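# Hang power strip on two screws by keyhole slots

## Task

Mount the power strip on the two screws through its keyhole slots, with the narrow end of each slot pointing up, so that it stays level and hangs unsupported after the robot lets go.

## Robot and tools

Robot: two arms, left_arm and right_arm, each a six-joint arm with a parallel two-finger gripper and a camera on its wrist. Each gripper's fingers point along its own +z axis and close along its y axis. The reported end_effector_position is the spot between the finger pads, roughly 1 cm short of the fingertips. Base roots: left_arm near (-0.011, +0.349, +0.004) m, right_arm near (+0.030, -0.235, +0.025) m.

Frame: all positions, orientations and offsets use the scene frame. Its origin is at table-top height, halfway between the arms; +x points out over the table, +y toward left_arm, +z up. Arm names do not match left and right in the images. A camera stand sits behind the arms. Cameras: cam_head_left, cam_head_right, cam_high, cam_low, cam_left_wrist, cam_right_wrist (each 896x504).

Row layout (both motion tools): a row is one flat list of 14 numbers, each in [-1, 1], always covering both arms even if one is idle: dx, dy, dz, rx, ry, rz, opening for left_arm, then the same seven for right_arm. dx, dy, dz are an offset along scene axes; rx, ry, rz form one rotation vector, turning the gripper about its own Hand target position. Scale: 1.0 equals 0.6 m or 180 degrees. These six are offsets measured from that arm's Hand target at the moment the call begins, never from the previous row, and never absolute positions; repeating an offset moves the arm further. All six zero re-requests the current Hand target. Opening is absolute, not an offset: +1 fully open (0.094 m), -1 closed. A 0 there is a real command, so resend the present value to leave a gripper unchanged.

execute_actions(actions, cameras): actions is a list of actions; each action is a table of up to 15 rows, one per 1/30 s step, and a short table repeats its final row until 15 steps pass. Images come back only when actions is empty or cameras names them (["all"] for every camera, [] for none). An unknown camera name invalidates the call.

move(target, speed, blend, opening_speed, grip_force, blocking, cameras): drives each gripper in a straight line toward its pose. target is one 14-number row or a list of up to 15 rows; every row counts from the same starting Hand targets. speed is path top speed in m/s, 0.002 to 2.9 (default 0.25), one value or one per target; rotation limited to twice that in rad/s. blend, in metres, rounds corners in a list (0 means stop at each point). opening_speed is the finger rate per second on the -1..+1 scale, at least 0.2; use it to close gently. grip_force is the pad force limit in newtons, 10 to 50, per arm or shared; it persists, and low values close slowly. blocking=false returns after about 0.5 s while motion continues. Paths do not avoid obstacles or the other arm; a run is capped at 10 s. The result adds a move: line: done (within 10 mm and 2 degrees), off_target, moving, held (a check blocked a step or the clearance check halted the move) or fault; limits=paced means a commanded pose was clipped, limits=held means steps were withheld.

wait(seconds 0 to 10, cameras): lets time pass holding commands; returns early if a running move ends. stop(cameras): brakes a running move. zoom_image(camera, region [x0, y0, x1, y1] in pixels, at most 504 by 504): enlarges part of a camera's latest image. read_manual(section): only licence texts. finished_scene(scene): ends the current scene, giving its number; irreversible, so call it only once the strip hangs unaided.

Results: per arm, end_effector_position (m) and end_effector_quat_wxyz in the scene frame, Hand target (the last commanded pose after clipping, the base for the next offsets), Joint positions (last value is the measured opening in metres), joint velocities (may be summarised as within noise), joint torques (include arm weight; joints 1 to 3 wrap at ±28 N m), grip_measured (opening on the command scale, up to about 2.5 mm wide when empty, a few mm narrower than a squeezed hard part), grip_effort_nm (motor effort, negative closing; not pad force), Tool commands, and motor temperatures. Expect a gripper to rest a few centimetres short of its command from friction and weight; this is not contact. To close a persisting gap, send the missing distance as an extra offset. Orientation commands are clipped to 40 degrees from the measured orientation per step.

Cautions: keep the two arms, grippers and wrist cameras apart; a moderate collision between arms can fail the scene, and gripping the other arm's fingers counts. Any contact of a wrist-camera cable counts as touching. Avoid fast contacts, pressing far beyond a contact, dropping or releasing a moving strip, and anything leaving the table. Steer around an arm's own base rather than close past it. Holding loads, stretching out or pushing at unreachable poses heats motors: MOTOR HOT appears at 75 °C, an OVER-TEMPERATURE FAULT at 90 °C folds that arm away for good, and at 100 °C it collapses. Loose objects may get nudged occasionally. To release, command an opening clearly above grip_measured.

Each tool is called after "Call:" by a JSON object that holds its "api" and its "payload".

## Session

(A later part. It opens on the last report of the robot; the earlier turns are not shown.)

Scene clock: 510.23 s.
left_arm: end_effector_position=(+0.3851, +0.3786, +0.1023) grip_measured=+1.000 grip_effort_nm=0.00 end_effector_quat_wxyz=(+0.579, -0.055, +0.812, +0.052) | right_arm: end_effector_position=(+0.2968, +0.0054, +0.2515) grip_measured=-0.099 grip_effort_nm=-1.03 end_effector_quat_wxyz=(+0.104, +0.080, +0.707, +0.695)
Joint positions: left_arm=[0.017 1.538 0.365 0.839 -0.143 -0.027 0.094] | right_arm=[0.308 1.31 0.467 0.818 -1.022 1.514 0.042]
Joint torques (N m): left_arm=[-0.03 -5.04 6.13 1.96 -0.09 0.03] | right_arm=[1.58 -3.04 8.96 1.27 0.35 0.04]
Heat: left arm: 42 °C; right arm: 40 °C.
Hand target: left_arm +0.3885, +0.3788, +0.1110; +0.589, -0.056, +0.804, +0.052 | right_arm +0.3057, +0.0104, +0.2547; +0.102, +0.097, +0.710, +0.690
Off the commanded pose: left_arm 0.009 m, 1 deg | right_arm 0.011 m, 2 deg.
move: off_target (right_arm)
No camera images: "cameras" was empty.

Call:
{"api": "execute_actions", "payload": {"actions": [], "cameras": ["cam_high","cam_head_right","cam_head_left"]}}

Call:
{"api": "zoom_image", "payload": {"camera": "cam_high", "region": [330, 125, 400, 165]}}

Call:
{"api": "zoom_image", "payload": {"camera": "cam_high", "region": [450, 175, 510, 235]}}

Call:
{"api": "zoom_image", "payload": {"camera": "cam_head_right", "region": [360, 285, 420, 335]}}

Call:
{"api": "zoom_image", "payload": {"camera": "cam_head_right", "region": [415, 215, 475, 265]}}

Call:
{"api": "zoom_image", "payload": {"camera": "cam_head_left", "region": [355, 285, 415, 335]}}

Call:
{"api": "zoom_image", "payload": {"camera": "cam_head_left", "region": [405, 215, 465, 265]}}

Scene clock: 511.20 s.
left_arm: end_effector_position=(+0.3851, +0.3786, +0.1023) grip_measured=+1.000 grip_effort_nm=0.00 end_effector_quat_wxyz=(+0.579, -0.055, +0.812, +0.052) | right_arm: end_effector_position=(+0.2967, +0.0054, +0.2514) grip_measured=-0.099 grip_effort_nm=-1.03 end_effector_quat_wxyz=(+0.104, +0.080, +0.707, +0.695)
Joint positions: left_arm=[0.017 1.538 0.365 0.839 -0.143 -0.027 0.094] | right_arm=[0.308 1.31 0.467 0.818 -1.022 1.514 0.042]
Joint velocities: within noise
Joint torques (N m): left_arm=[-0.02 -5.03 6.15 1.96 -0.08 0.03] | right_arm=[1.39 -3.07 9.07 1.29 0.31 0.13]
Motor temperatures (°C): left_arm=[26 29 42 42 27 27 26] | right_arm=[28 28 40 36 27 25 26]
Heat: left arm: 42 °C; right arm: 40 °C.
Hand target: left_arm +0.3885, +0.3788, +0.1110; +0.589, -0.056, +0.804, +0.052 | right_arm +0.3057, +0.0104, +0.2547; +0.102, +0.097, +0.710, +0.690
Tool commands: left_gripper/opening=+1.0 right_gripper/opening=-0.2
Off the commanded pose: left_arm 0.009 m, 1 deg | right_arm 0.011 m, 2 deg.
Images, in order (width x height): cam_head_left 896x504, cam_head_right 896x504, cam_high 896x504.

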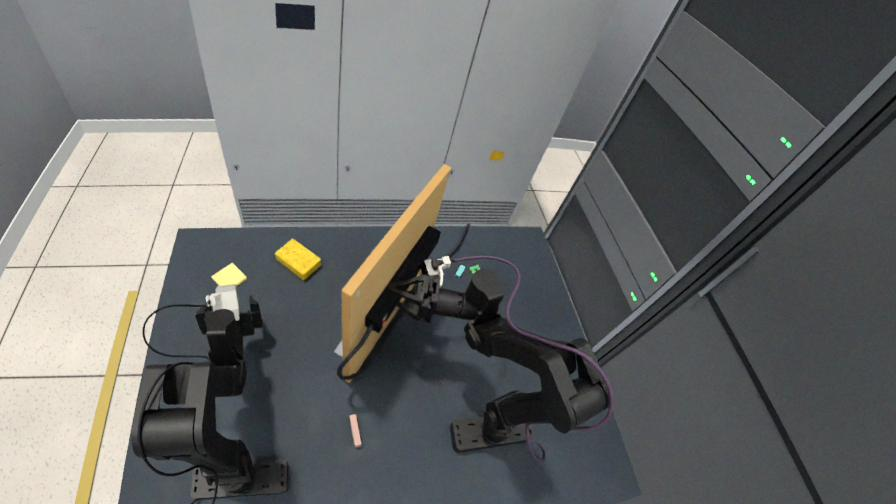

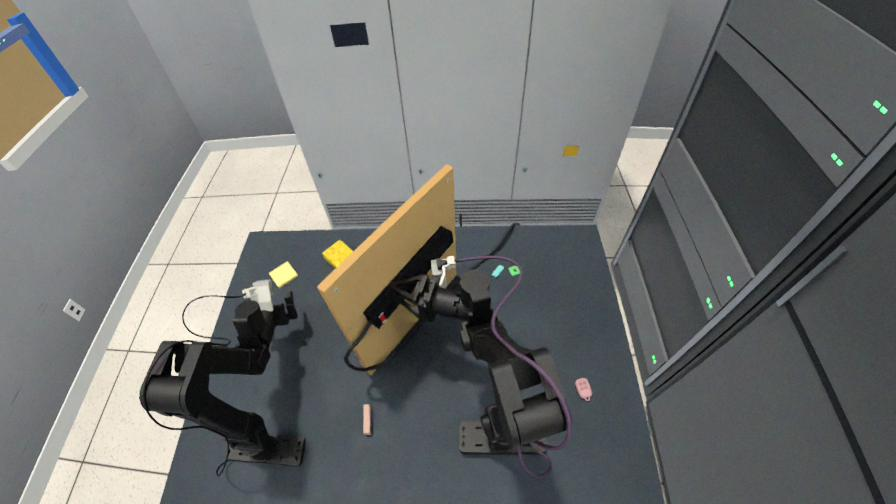

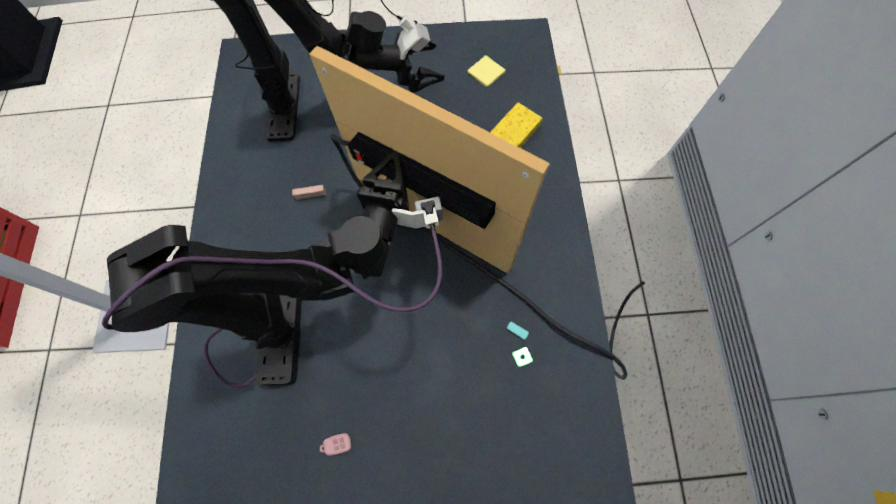

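Scaled by 7.200 from the camera's 896x504 image, which has a finer 1280x720 frame.

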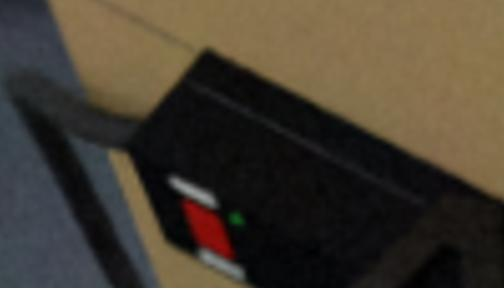

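Scaled by 8.400 from the camera's 896x504 image, which has a finer 1280x720 frame.

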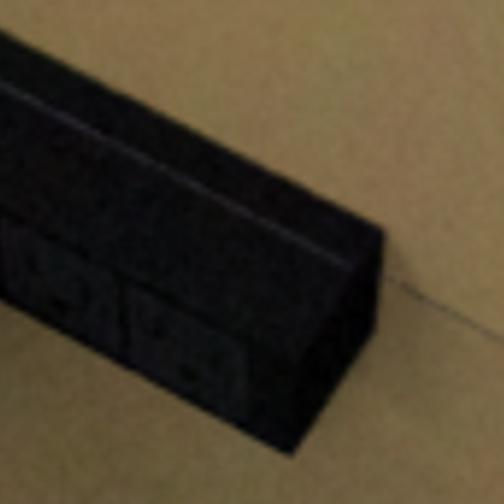

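Scaled by 8.400 from the camera's 896x504 image, which has a finer 1280x720 frame.

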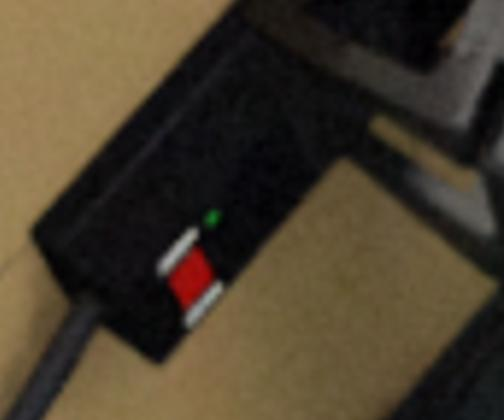

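Scaled by 8.400 from the camera's 896x504 image, which has a finer 1280x720 frame.

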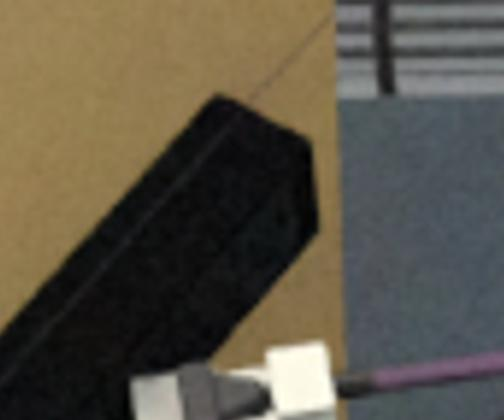

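Scaled by 8.400 from the camera's 896x504 image, which has a finer 1280x720 frame.

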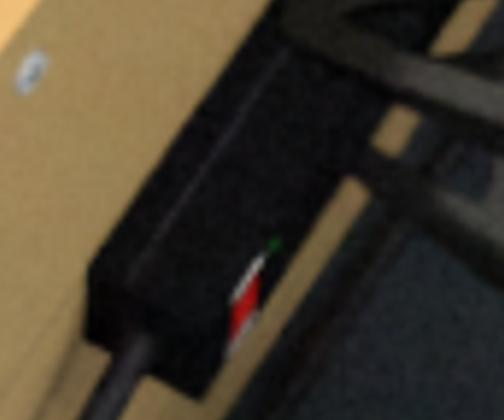

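Scaled by 8.400 from the camera's 896x504 image, which has a finer 1280x720 frame.

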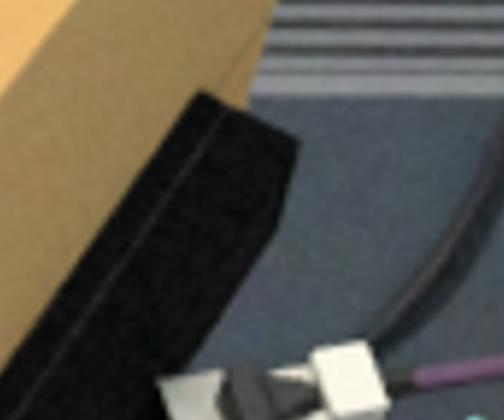

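Call:
{"api": "move", "payload": {"target": [[0,0,0,0,0,0,1, -0.0033,0.008,-0.0155,0.0042,0.0161,0.0056,-0.2]], "speed": [0.04], "cameras": ["cam_high","cam_head_right"]}}

Call:
{"api": "zoom_image", "payload": {"camera": "cam_high", "region": [330, 125, 400, 165]}}

Call:
{"api": "zoom_image", "payload": {"camera": "cam_high", "region": [450, 175, 510, 235]}}

Call:
{"api": "zoom_image", "payload": {"camera": "cam_head_right", "region": [360, 285, 420, 335]}}

Call:
{"api": "zoom_image", "payload": {"camera": "cam_head_right", "region": [415, 215, 475, 265]}}

Scene clock: 514.80 s.
left_arm: end_effector_position=(+0.3851, +0.3786, +0.1023) grip_measured=+1.000 grip_effort_nm=0.00 end_effector_quat_wxyz=(+0.579, -0.055, +0.812, +0.052) | right_arm: end_effector_position=(+0.2970, +0.0057, +0.2514) grip_measured=-0.099 grip_effort_nm=-1.03 end_effector_quat_wxyz=(+0.102, +0.078, +0.706, +0.697)
Joint positions: left_arm=[0.017 1.538 0.365 0.839 -0.143 -0.027 0.094] | right_arm=[0.307 1.32 0.467 0.836 -1.028 1.522 0.042]
Joint torques (N m): left_arm=[-0.02 -5.03 6.15 1.96 -0.09 0.03] | right_arm=[2.85 -1.07 7.87 1.48 0.33 0.45]
Heat: left arm: 43 °C; right arm: 40 °C.
Hand target: left_arm +0.3885, +0.3788, +0.1110; +0.589, -0.056, +0.804, +0.052 | right_arm +0.3038, +0.0152, +0.2453; +0.077, +0.108, +0.709, +0.693
Off the commanded pose: left_arm 0.009 m, 1 deg | right_arm 0.013 m, 5 deg.
move: off_target (right_arm)
Images, in order (width x height): cam_head_right 896x504, cam_high 896x504.

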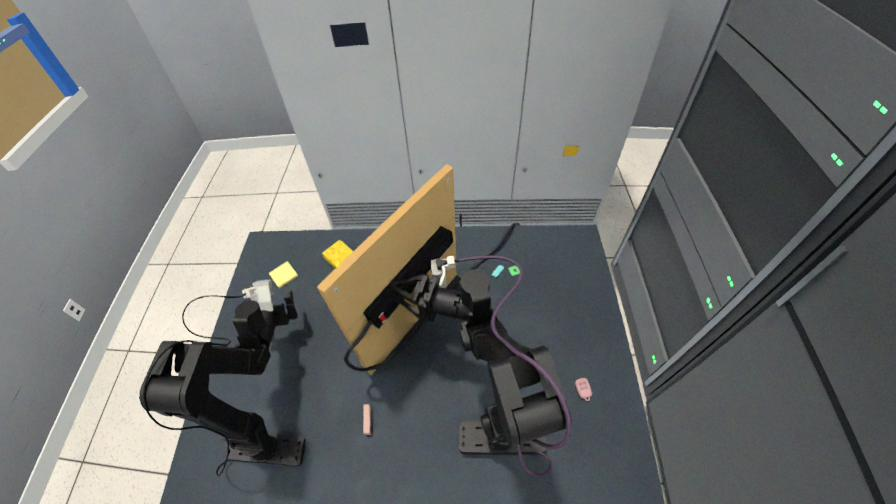

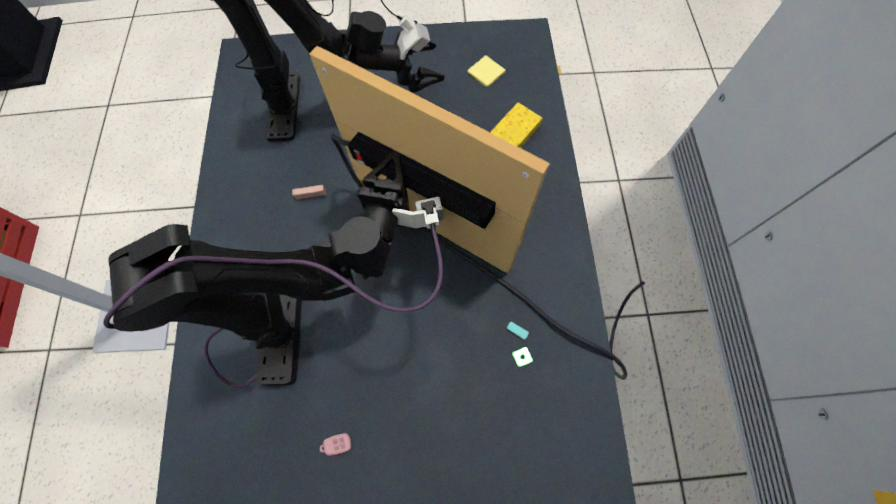

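Scaled by 7.200 from the camera's 896x504 image, which has a finer 1280x720 frame.

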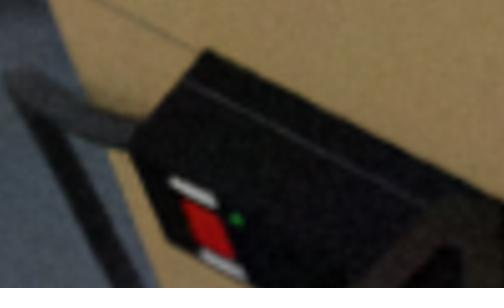

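Scaled by 8.400 from the camera's 896x504 image, which has a finer 1280x720 frame.

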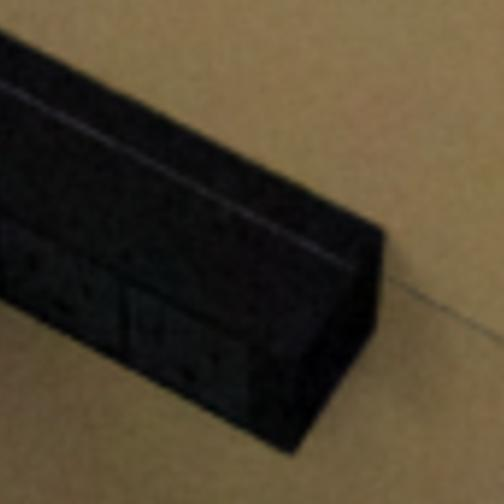

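Scaled by 8.400 from the camera's 896x504 image, which has a finer 1280x720 frame.

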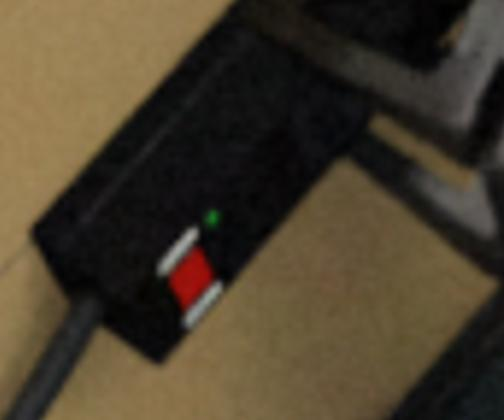

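Scaled by 8.400 from the camera's 896x504 image, which has a finer 1280x720 frame.

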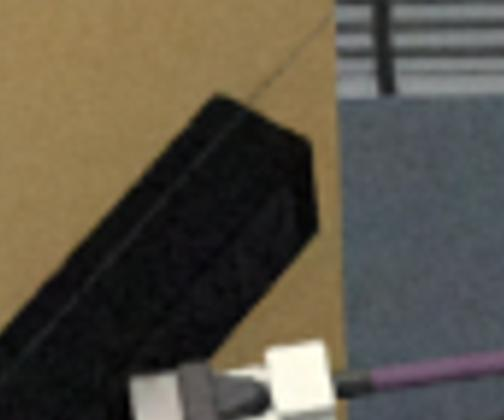

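Call:
{"api": "move", "payload": {"target": [[0,0,0,0,0,0,1, 0.004,0.003,0.004,0,0,0.0333,-0.2]], "speed": [0.04], "cameras": []}}

Scene clock: 517.30 s.
left_arm: end_effector_position=(+0.3851, +0.3786, +0.1023) grip_measured=+1.000 grip_effort_nm=0.00 end_effector_quat_wxyz=(+0.579, -0.055, +0.812, +0.052) | right_arm: end_effector_position=(+0.2977, +0.0053, +0.2488) grip_measured=-0.099 grip_effort_nm=-1.03 end_effector_quat_wxyz=(+0.097, +0.074, +0.705, +0.698)
Joint positions: left_arm=[0.017 1.538 0.365 0.839 -0.143 -0.027 0.094] | right_arm=[0.3 1.344 0.467 0.865 -1.049 1.527 0.042]
Joint torques (N m): left_arm=[-0.02 -5.03 6.15 1.96 -0.08 0.03] | right_arm=[0.61 3.28 13.23 1.27 -0.68 0.37]
Heat: left arm: 43 °C; right arm: 40 °C.
Hand target: left_arm +0.3885, +0.3788, +0.1110; +0.589, -0.056, +0.804, +0.052 | right_arm +0.3061, +0.0170, +0.2478; +0.041, +0.071, +0.713, +0.696
Off the commanded pose: left_arm 0.009 m, 1 deg | right_arm 0.014 m, 6 deg.
move: off_target (right_arm)
No camera images: "cameras" was empty.

Call:
{"api": "execute_actions", "payload": {"actions": [], "cameras": ["cam_high","cam_head_right","cam_head_left"]}}

Call:
{"api": "zoom_image", "payload": {"camera": "cam_high", "region": [330, 125, 400, 165]}}

Call:
{"api": "zoom_image", "payload": {"camera": "cam_high", "region": [450, 175, 510, 235]}}

Call:
{"api": "zoom_image", "payload": {"camera": "cam_head_right", "region": [360, 285, 420, 335]}}

Call:
{"api": "zoom_image", "payload": {"camera": "cam_head_right", "region": [415, 215, 475, 265]}}

Call:
{"api": "zoom_image", "payload": {"camera": "cam_head_left", "region": [405, 215, 465, 265]}}

Scene clock: 518.07 s.
left_arm: end_effector_position=(+0.3851, +0.3786, +0.1023) grip_measured=+1.000 grip_effort_nm=0.00 end_effector_quat_wxyz=(+0.579, -0.055, +0.812, +0.052) | right_arm: end_effector_position=(+0.2977, +0.0053, +0.2488) grip_measured=-0.099 grip_effort_nm=-1.03 end_effector_quat_wxyz=(+0.097, +0.074, +0.705, +0.698)
Joint positions: left_arm=[0.017 1.538 0.365 0.839 -0.143 -0.027 0.094] | right_arm=[0.3 1.344 0.467 0.865 -1.049 1.527 0.042]
Joint velocities: within noise
Joint torques (N m): left_arm=[-0.02 -5.03 6.15 1.96 -0.08 0.03] | right_arm=[0.83 3.18 13.39 1.26 -0.69 0.35]
Motor temperatures (°C): left_arm=[26 29 42 43 27 27 26] | right_arm=[28 28 40 35 27 25 26]
Heat: left arm: 43 °C; right arm: 40 °C.
Hand target: left_arm +0.3885, +0.3788, +0.1110; +0.589, -0.056, +0.804, +0.052 | right_arm +0.3061, +0.0170, +0.2478; +0.041, +0.071, +0.713, +0.696
Tool commands: left_gripper/opening=+1.0 right_gripper/opening=-0.2
Off the commanded pose: left_arm 0.009 m, 1 deg | right_arm 0.014 m, 6 deg.
Images, in order (width x height): cam_head_left 896x504, cam_head_right 896x504, cam_high 896x504.

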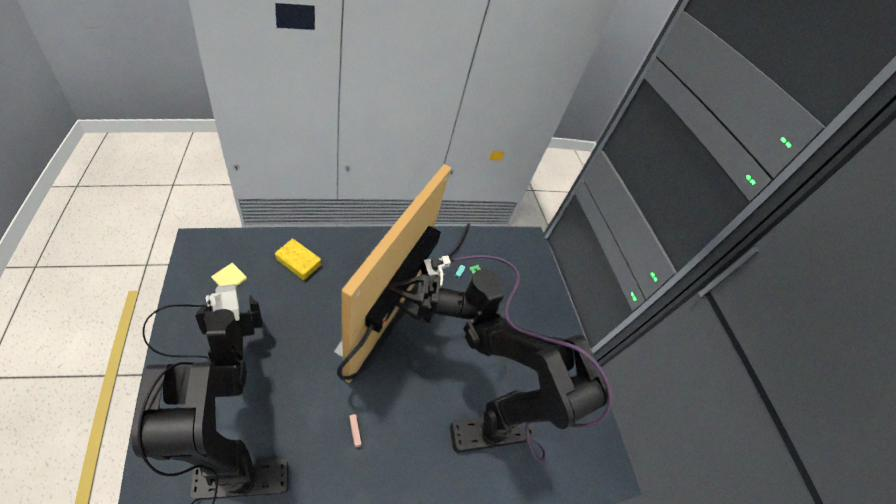

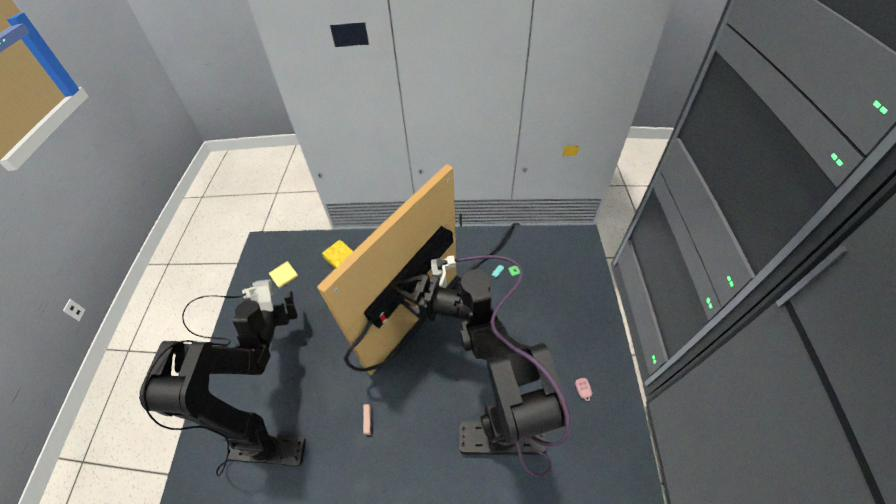

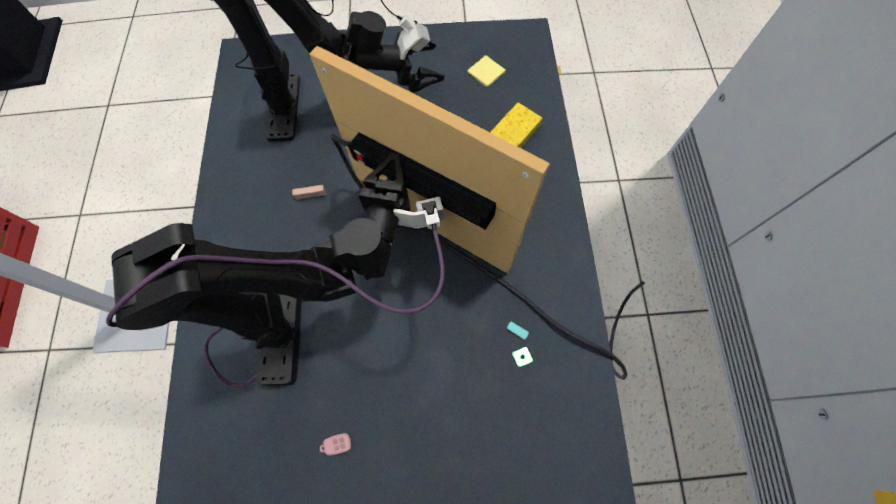

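Scaled by 7.200 from the camera's 896x504 image, which has a finer 1280x720 frame.

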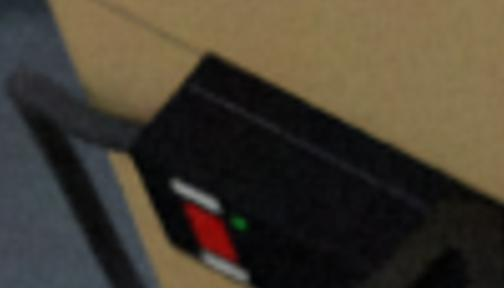

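Scaled by 8.400 from the camera's 896x504 image, which has a finer 1280x720 frame.

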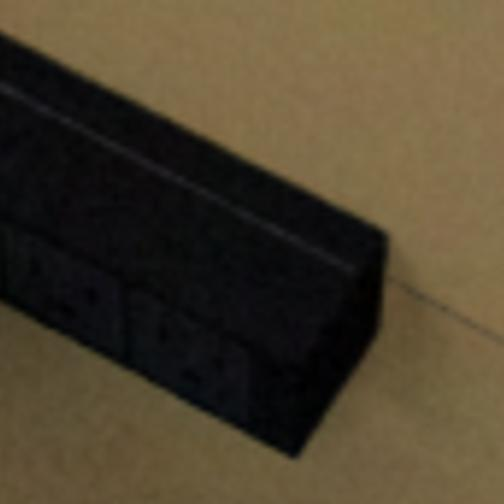

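Scaled by 8.400 from the camera's 896x504 image, which has a finer 1280x720 frame.

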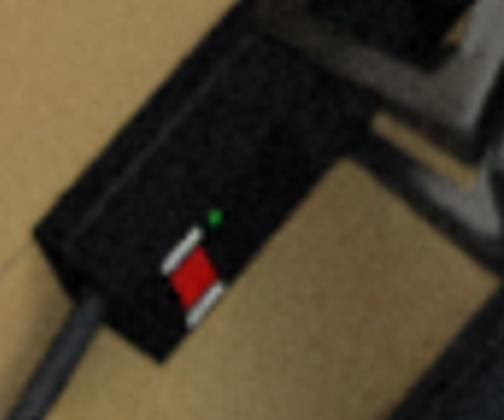

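Scaled by 8.400 from the camera's 896x504 image, which has a finer 1280x720 frame.

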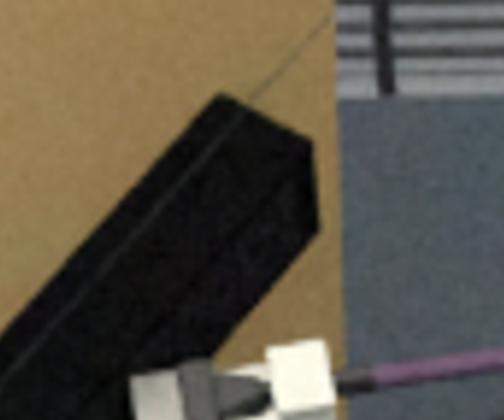

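Scaled by 8.400 from the camera's 896x504 image, which has a finer 1280x720 frame.

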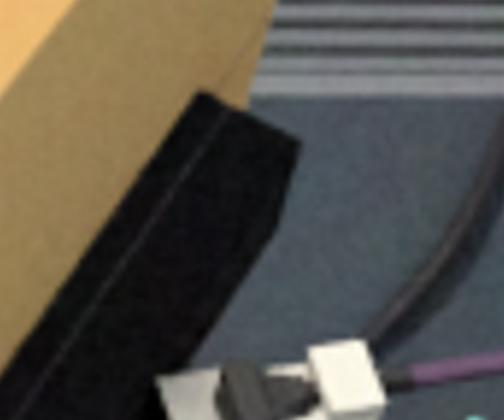

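Call:
{"api": "move", "payload": {"target": [[0,0,0,0,0,0,1, 0.004,0.006,0.022,-0.0042,-0.0161,0.01,-0.2]], "speed": [0.05], "cameras": ["cam_high","cam_head_right"]}}

Call:
{"api": "zoom_image", "payload": {"camera": "cam_high", "region": [330, 125, 400, 165]}}

Call:
{"api": "zoom_image", "payload": {"camera": "cam_high", "region": [450, 175, 510, 235]}}

Call:
{"api": "zoom_image", "payload": {"camera": "cam_head_right", "region": [415, 215, 475, 265]}}

Scene clock: 521.90 s.
left_arm: end_effector_position=(+0.3851, +0.3786, +0.1023) grip_measured=+1.000 grip_effort_nm=0.00 end_effector_quat_wxyz=(+0.579, -0.055, +0.812, +0.052) | right_arm: end_effector_position=(+0.2977, +0.0052, +0.2488) grip_measured=-0.100 grip_effort_nm=-1.03 end_effector_quat_wxyz=(+0.096, +0.072, +0.706, +0.698)
Joint positions: left_arm=[0.017 1.538 0.365 0.839 -0.143 -0.027 0.094] | right_arm=[0.298 1.344 0.47 0.858 -1.054 1.523 0.042]
Joint torques (N m): left_arm=[-0.02 -5.03 6.15 1.96 -0.08 0.03] | right_arm=[0.92 2.73 17.57 0.98 -0.9 0]
Heat: left arm: 43 °C; right arm: 42 °C.
Hand target: left_arm +0.3885, +0.3788, +0.1110; +0.589, -0.056, +0.804, +0.052 | right_arm +0.3086, +0.0206, +0.2611; +0.048, +0.042, +0.718, +0.693
Off the commanded pose: left_arm 0.009 m, 1 deg | right_arm 0.022 m, 7 deg.
move: off_target (right_arm)
Images, in order (width x height): cam_head_right 896x504, cam_high 896x504.

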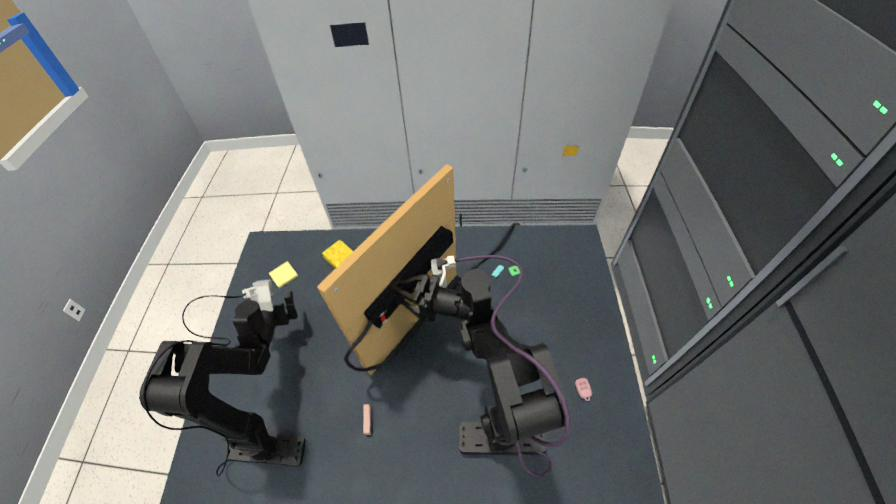

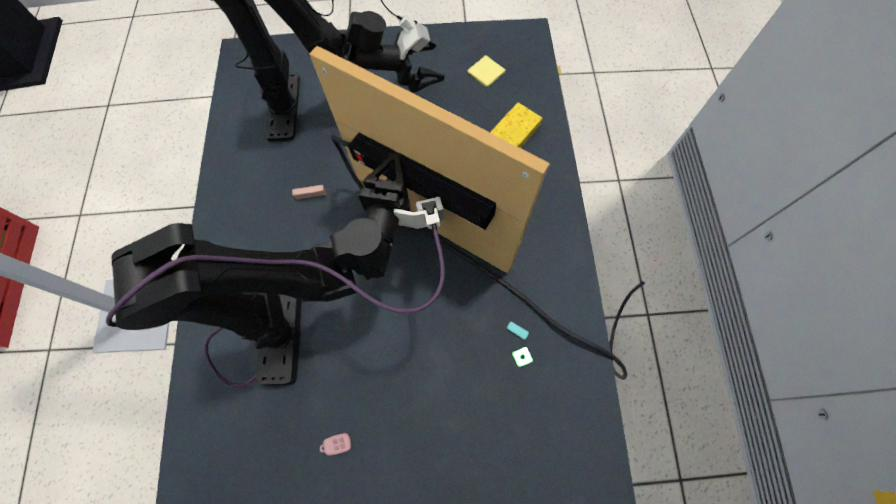

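Scaled by 7.200 from the camera's 896x504 image, which has a finer 1280x720 frame.

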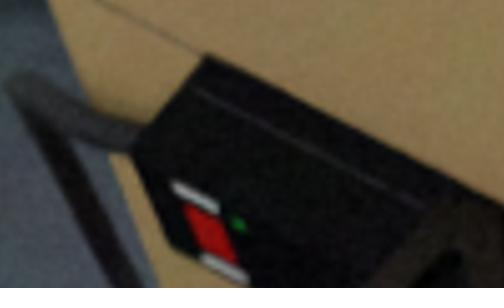

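Scaled by 8.400 from the camera's 896x504 image, which has a finer 1280x720 frame.

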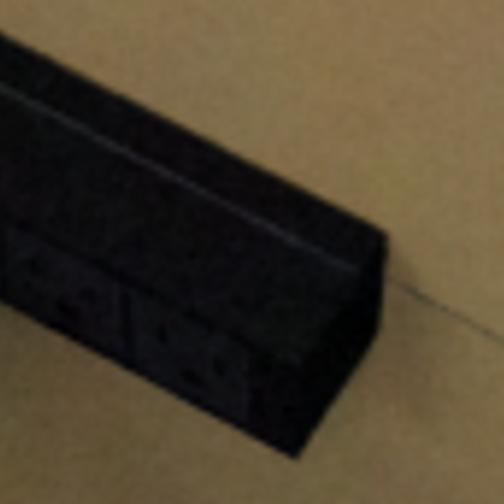

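Scaled by 8.400 from the camera's 896x504 image, which has a finer 1280x720 frame.

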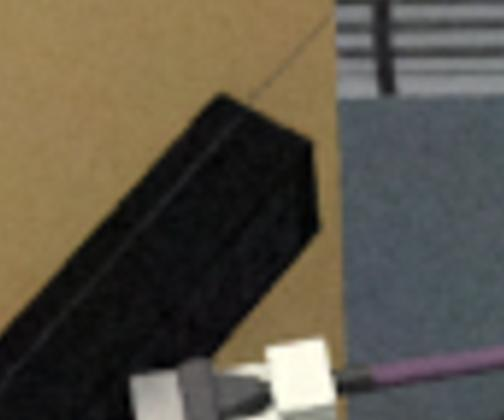

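Call:
{"api": "execute_actions", "payload": {"actions": [], "cameras": ["cam_high", "cam_head_left", "cam_head_right", "cam_right_wrist"]}}

Scene clock: 524.17 s.
left_arm: end_effector_position=(+0.3851, +0.3786, +0.1023) grip_measured=+1.000 grip_effort_nm=0.00 end_effector_quat_wxyz=(+0.579, -0.055, +0.812, +0.052) | right_arm: end_effector_position=(+0.2977, +0.0052, +0.2488) grip_measured=-0.100 grip_effort_nm=-1.03 end_effector_quat_wxyz=(+0.096, +0.072, +0.706, +0.698)
Joint positions: left_arm=[0.017 1.538 0.365 0.839 -0.143 -0.027 0.094] | right_arm=[0.298 1.344 0.47 0.858 -1.054 1.523 0.042]
Joint velocities: within noise
Joint torques (N m): left_arm=[-0.02 -5.01 6.13 1.96 -0.09 0.03] | right_arm=[0.84 2.71 17.5 0.99 -0.87 0.03]
Motor temperatures (°C): left_arm=[26 29 42 43 27 27 26] | right_arm=[28 28 44 35 27 25 26]
Heat: left arm: 43 °C; right arm: 44 °C.
Hand target: left_arm +0.3885, +0.3788, +0.1110; +0.589, -0.056, +0.804, +0.052 | right_arm +0.3086, +0.0206, +0.2612; +0.048, +0.042, +0.718, +0.693
Tool commands: left_gripper/opening=+1.0 right_gripper/opening=-0.2
Off the commanded pose: left_arm 0.009 m, 1 deg | right_arm 0.022 m, 7 deg.
camera_calibration:
cam_right_wrist: T_world_to_cam=[[0.0526745, 0.0040717, -0.998603, 0.237727], [-0.981126, -0.186101, -0.0525114, 0.342229], [-0.186054, 0.982522, -0.0058079, 0.141787], [0, 0, 0, 1]] pos_world=[0.349628, -0.0765882, 0.25619]
Images, in order (width x height): cam_head_left 896x504, cam_head_right 896x504, cam_high 896x504, cam_right_wrist 896x504.

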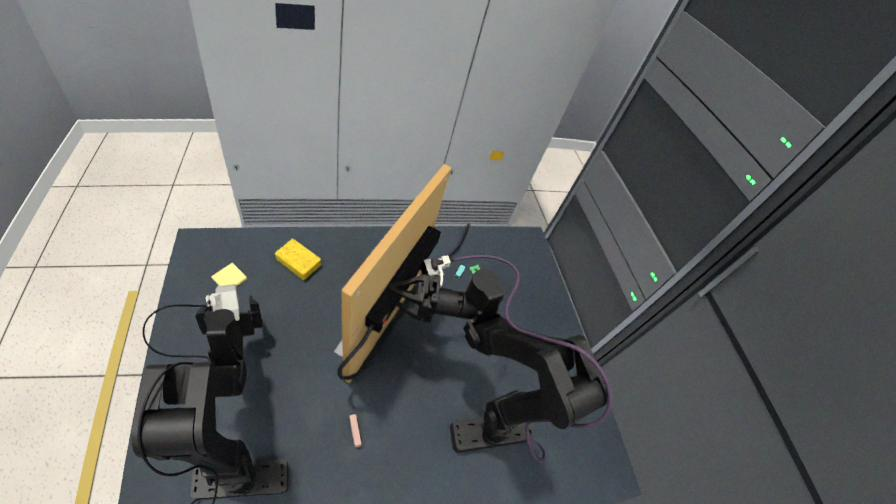

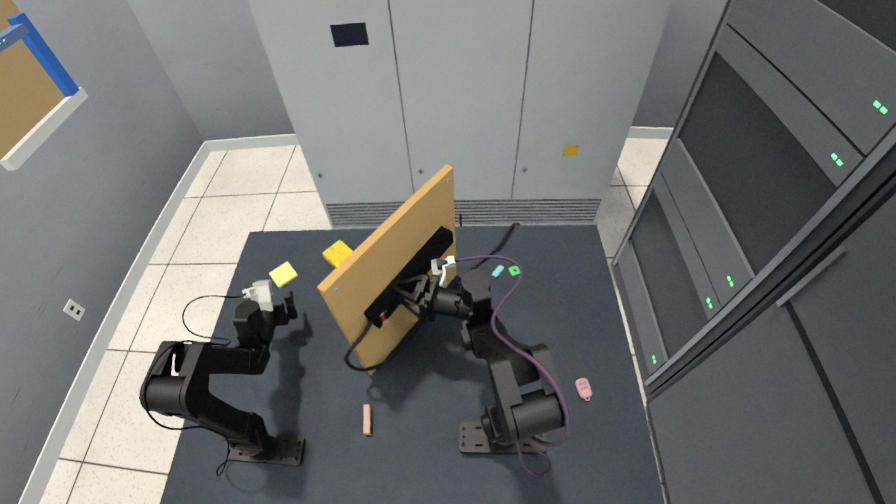

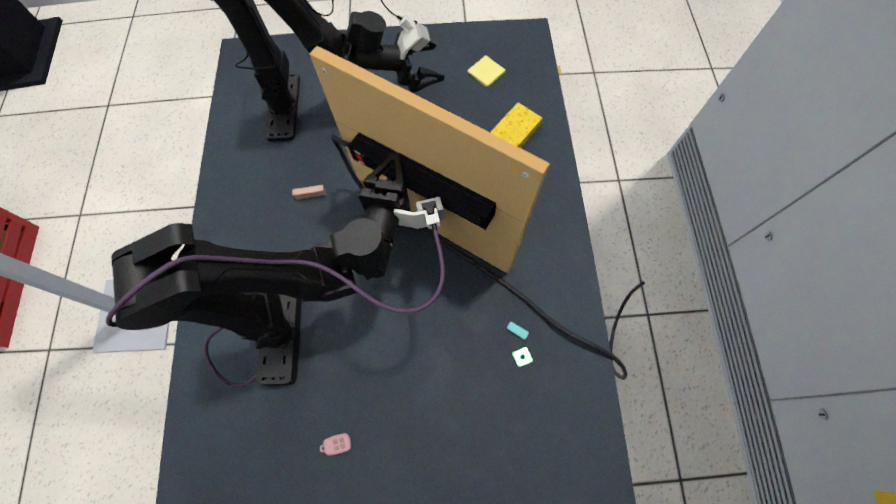

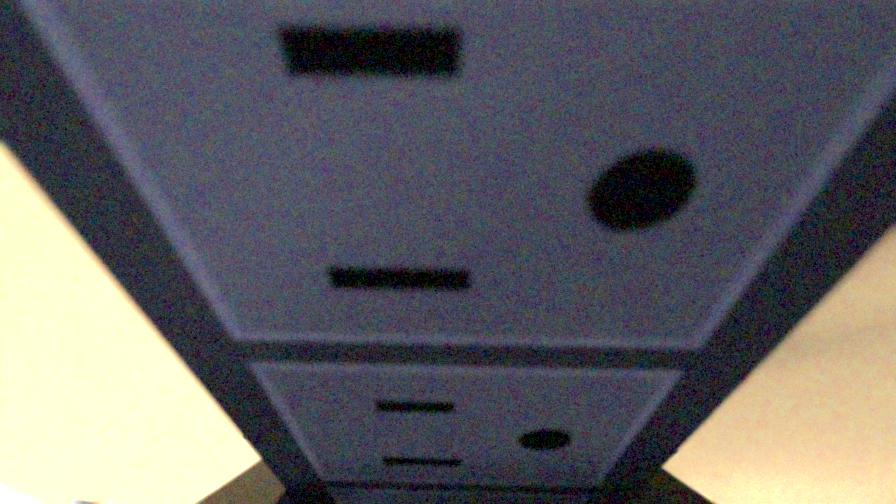

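Call:
{"api": "zoom_image", "payload": {"camera": "cam_high", "region": [320, 115, 520, 275]}}

Call:
{"api": "zoom_image", "payload": {"camera": "cam_head_right", "region": [350, 205, 490, 345]}}

Call:
{"api": "zoom_image", "payload": {"camera": "cam_head_left", "region": [340, 205, 480, 345]}}

Scaled by 2.520 from the camera's 896x504 image, which has a finer 1280x720 frame.

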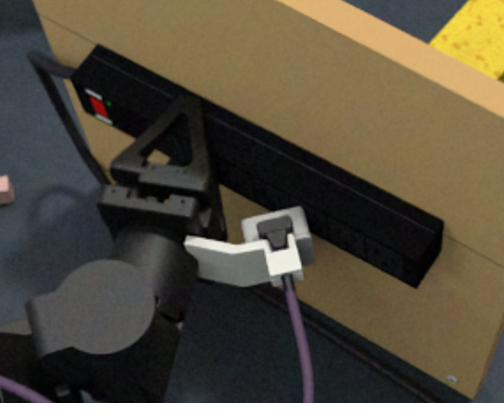

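Scaled by 3.600 from the camera's 896x504 image, which has a finer 1280x720 frame.

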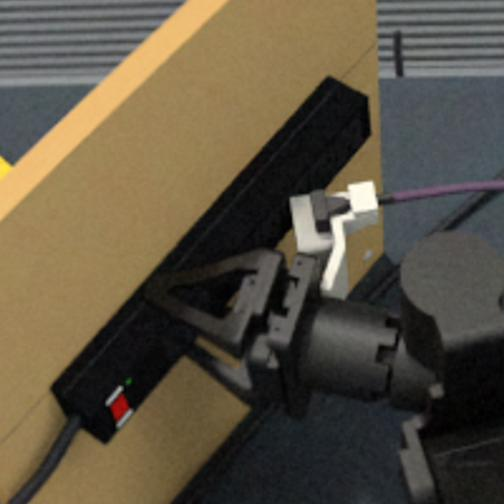

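Scaled by 3.600 from the camera's 896x504 image, which has a finer 1280x720 frame.

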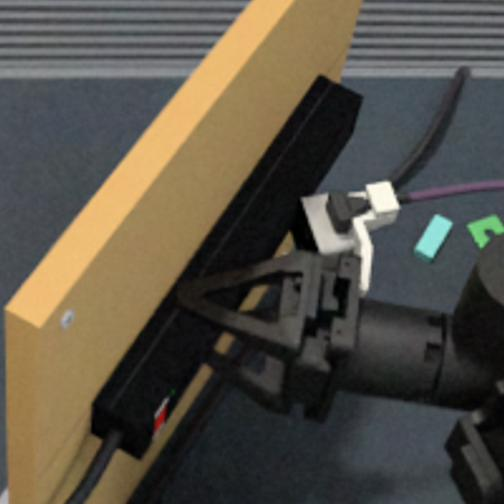

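Call:
{"api": "zoom_image", "payload": {"camera": "cam_high", "region": [450, 175, 510, 235]}}

Call:
{"api": "zoom_image", "payload": {"camera": "cam_high", "region": [330, 115, 400, 165]}}

Scaled by 8.400 from the camera's 896x504 image, which has a finer 1280x720 frame.

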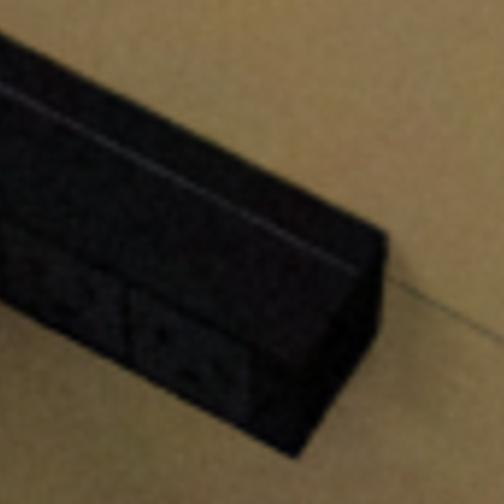

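Scaled by 7.200 from the camera's 896x504 image, which has a finer 1280x720 frame.

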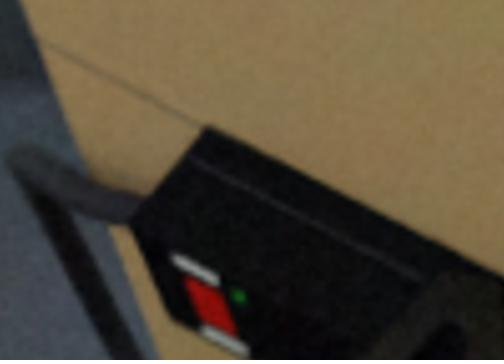

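Call:
{"api": "zoom_image", "payload": {"camera": "cam_head_right", "region": [415, 210, 475, 260]}}

Call:
{"api": "zoom_image", "payload": {"camera": "cam_head_left", "region": [405, 210, 465, 260]}}

Call:
{"api": "zoom_image", "payload": {"camera": "cam_head_right", "region": [345, 285, 405, 345]}}

Scaled by 8.400 from the camera's 896x504 image, which has a finer 1280x720 frame.

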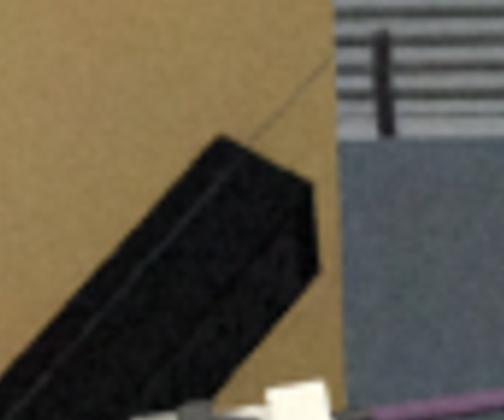

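Scaled by 8.400 from the camera's 896x504 image, which has a finer 1280x720 frame.

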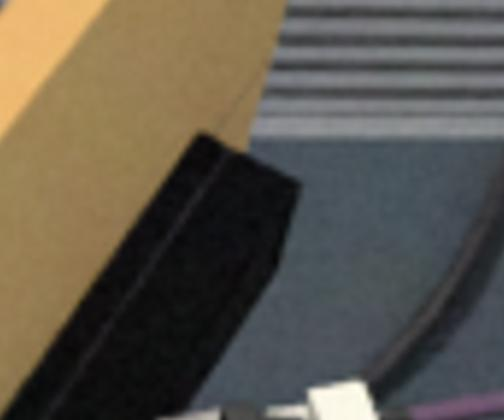

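Scaled by 8.400 from the camera's 896x504 image, which has a finer 1280x720 frame.

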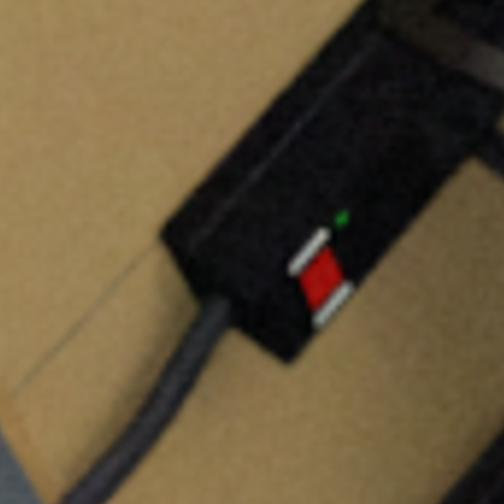

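Call:
{"api": "move", "payload": {"target": [0, 0, 0, 0, 0, 0, 1, -0.0114, -0.0162, 0, 0, 0, -0.0278, -0.2], "speed": 0.1}}

Scene clock: 544.37 s.
left_arm: end_effector_position=(+0.3851, +0.3786, +0.1023) grip_measured=+1.000 grip_effort_nm=0.00 end_effector_quat_wxyz=(+0.579, -0.055, +0.812, +0.052) | right_arm: end_effector_position=(+0.2970, +0.0046, +0.2509) grip_measured=-0.100 grip_effort_nm=-1.03 end_effector_quat_wxyz=(+0.097, +0.078, +0.712, +0.691)
Joint positions: left_arm=[0.017 1.538 0.365 0.839 -0.143 -0.027 0.094] | right_arm=[0.3 1.308 0.482 0.776 -1.042 1.497 0.042]
Joint torques (N m): left_arm=[-0.03 -5.04 6.16 1.96 -0.09 0.03] | right_arm=[0.69 -2.44 11.36 1.24 -0.32 0.14]
Motor temperatures (°C): left_arm=[26 29 42 43 27 27 26] | right_arm=[28 27 54 34 27 25 27]
Heat: left arm: 43 °C; right arm: 54 °C.
Hand target: left_arm +0.3885, +0.3788, +0.1110; +0.589, -0.056, +0.804, +0.052 | right_arm +0.3018, +0.0108, +0.2611; +0.079, +0.073, +0.715, +0.691
Off the commanded pose: left_arm 0.009 m, 1 deg | right_arm 0.013 m, 2 deg.
move: off_target (right_arm)

Call:
{"api": "execute_actions", "payload": {"actions": [], "cameras": ["cam_high", "cam_head_right"]}}

Call:
{"api": "zoom_image", "payload": {"camera": "cam_high", "region": [450, 175, 510, 235]}}

Call:
{"api": "zoom_image", "payload": {"camera": "cam_high", "region": [330, 115, 400, 165]}}

Scene clock: 545.30 s.
left_arm: end_effector_position=(+0.3851, +0.3786, +0.1023) grip_measured=+1.000 grip_effort_nm=0.01 end_effector_quat_wxyz=(+0.579, -0.055, +0.812, +0.052) | right_arm: end_effector_position=(+0.2970, +0.0046, +0.2508) grip_measured=-0.100 grip_effort_nm=-1.03 end_effector_quat_wxyz=(+0.097, +0.078, +0.712, +0.691)
Joint positions: left_arm=[0.017 1.538 0.365 0.839 -0.143 -0.027 0.094] | right_arm=[0.3 1.308 0.482 0.776 -1.042 1.497 0.042]
Joint velocities: within noise
Joint torques (N m): left_arm=[-0.03 -5.01 6.15 1.97 -0.08 0.03] | right_arm=[0.58 -2.71 11.45 1.24 -0.27 0.19]
Motor temperatures (°C): left_arm=[26 29 42 43 27 27 26] | right_arm=[28 27 54 34 27 25 27]
Heat: left arm: 43 °C; right arm: 54 °C.
Hand target: left_arm +0.3885, +0.3788, +0.1110; +0.589, -0.056, +0.804, +0.052 | right_arm +0.3018, +0.0108, +0.2610; +0.079, +0.073, +0.715, +0.691
Tool commands: left_gripper/opening=+1.0 right_gripper/opening=-0.2
Off the commanded pose: left_arm 0.009 m, 1 deg | right_arm 0.013 m, 2 deg.
Images, in order (width x height): cam_head_right 896x504, cam_high 896x504.

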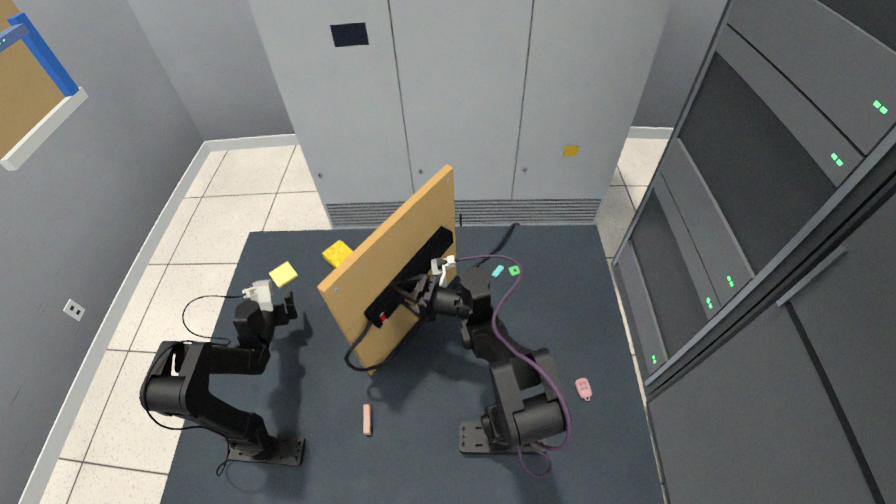

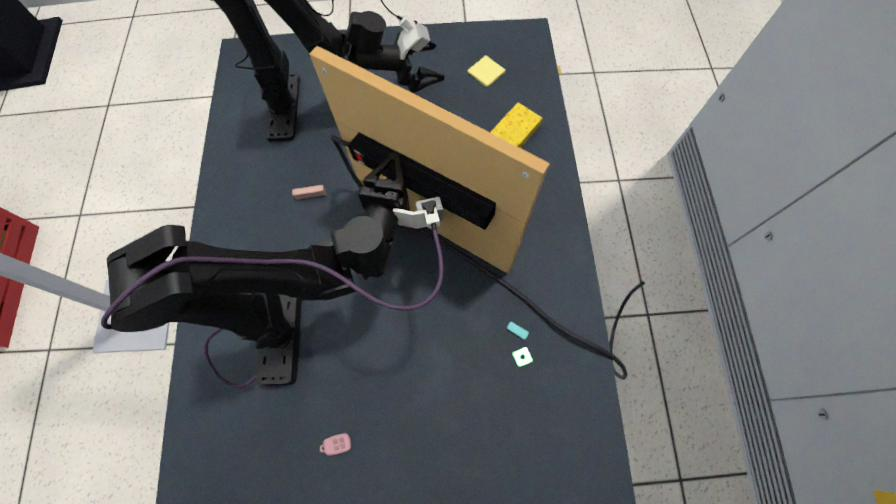

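Scaled by 8.400 from the camera's 896x504 image, which has a finer 1280x720 frame.

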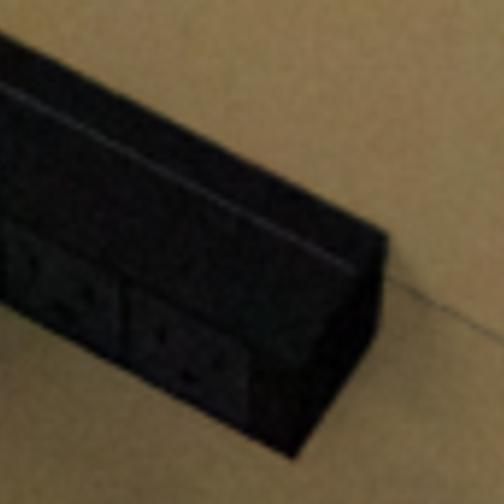

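Scaled by 7.200 from the camera's 896x504 image, which has a finer 1280x720 frame.

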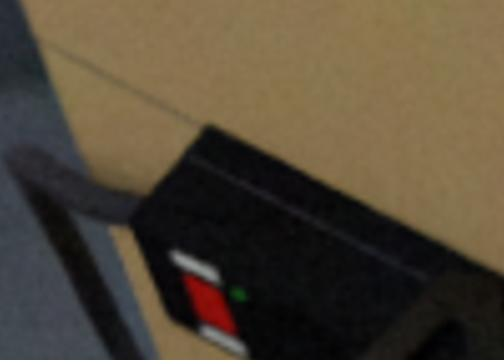

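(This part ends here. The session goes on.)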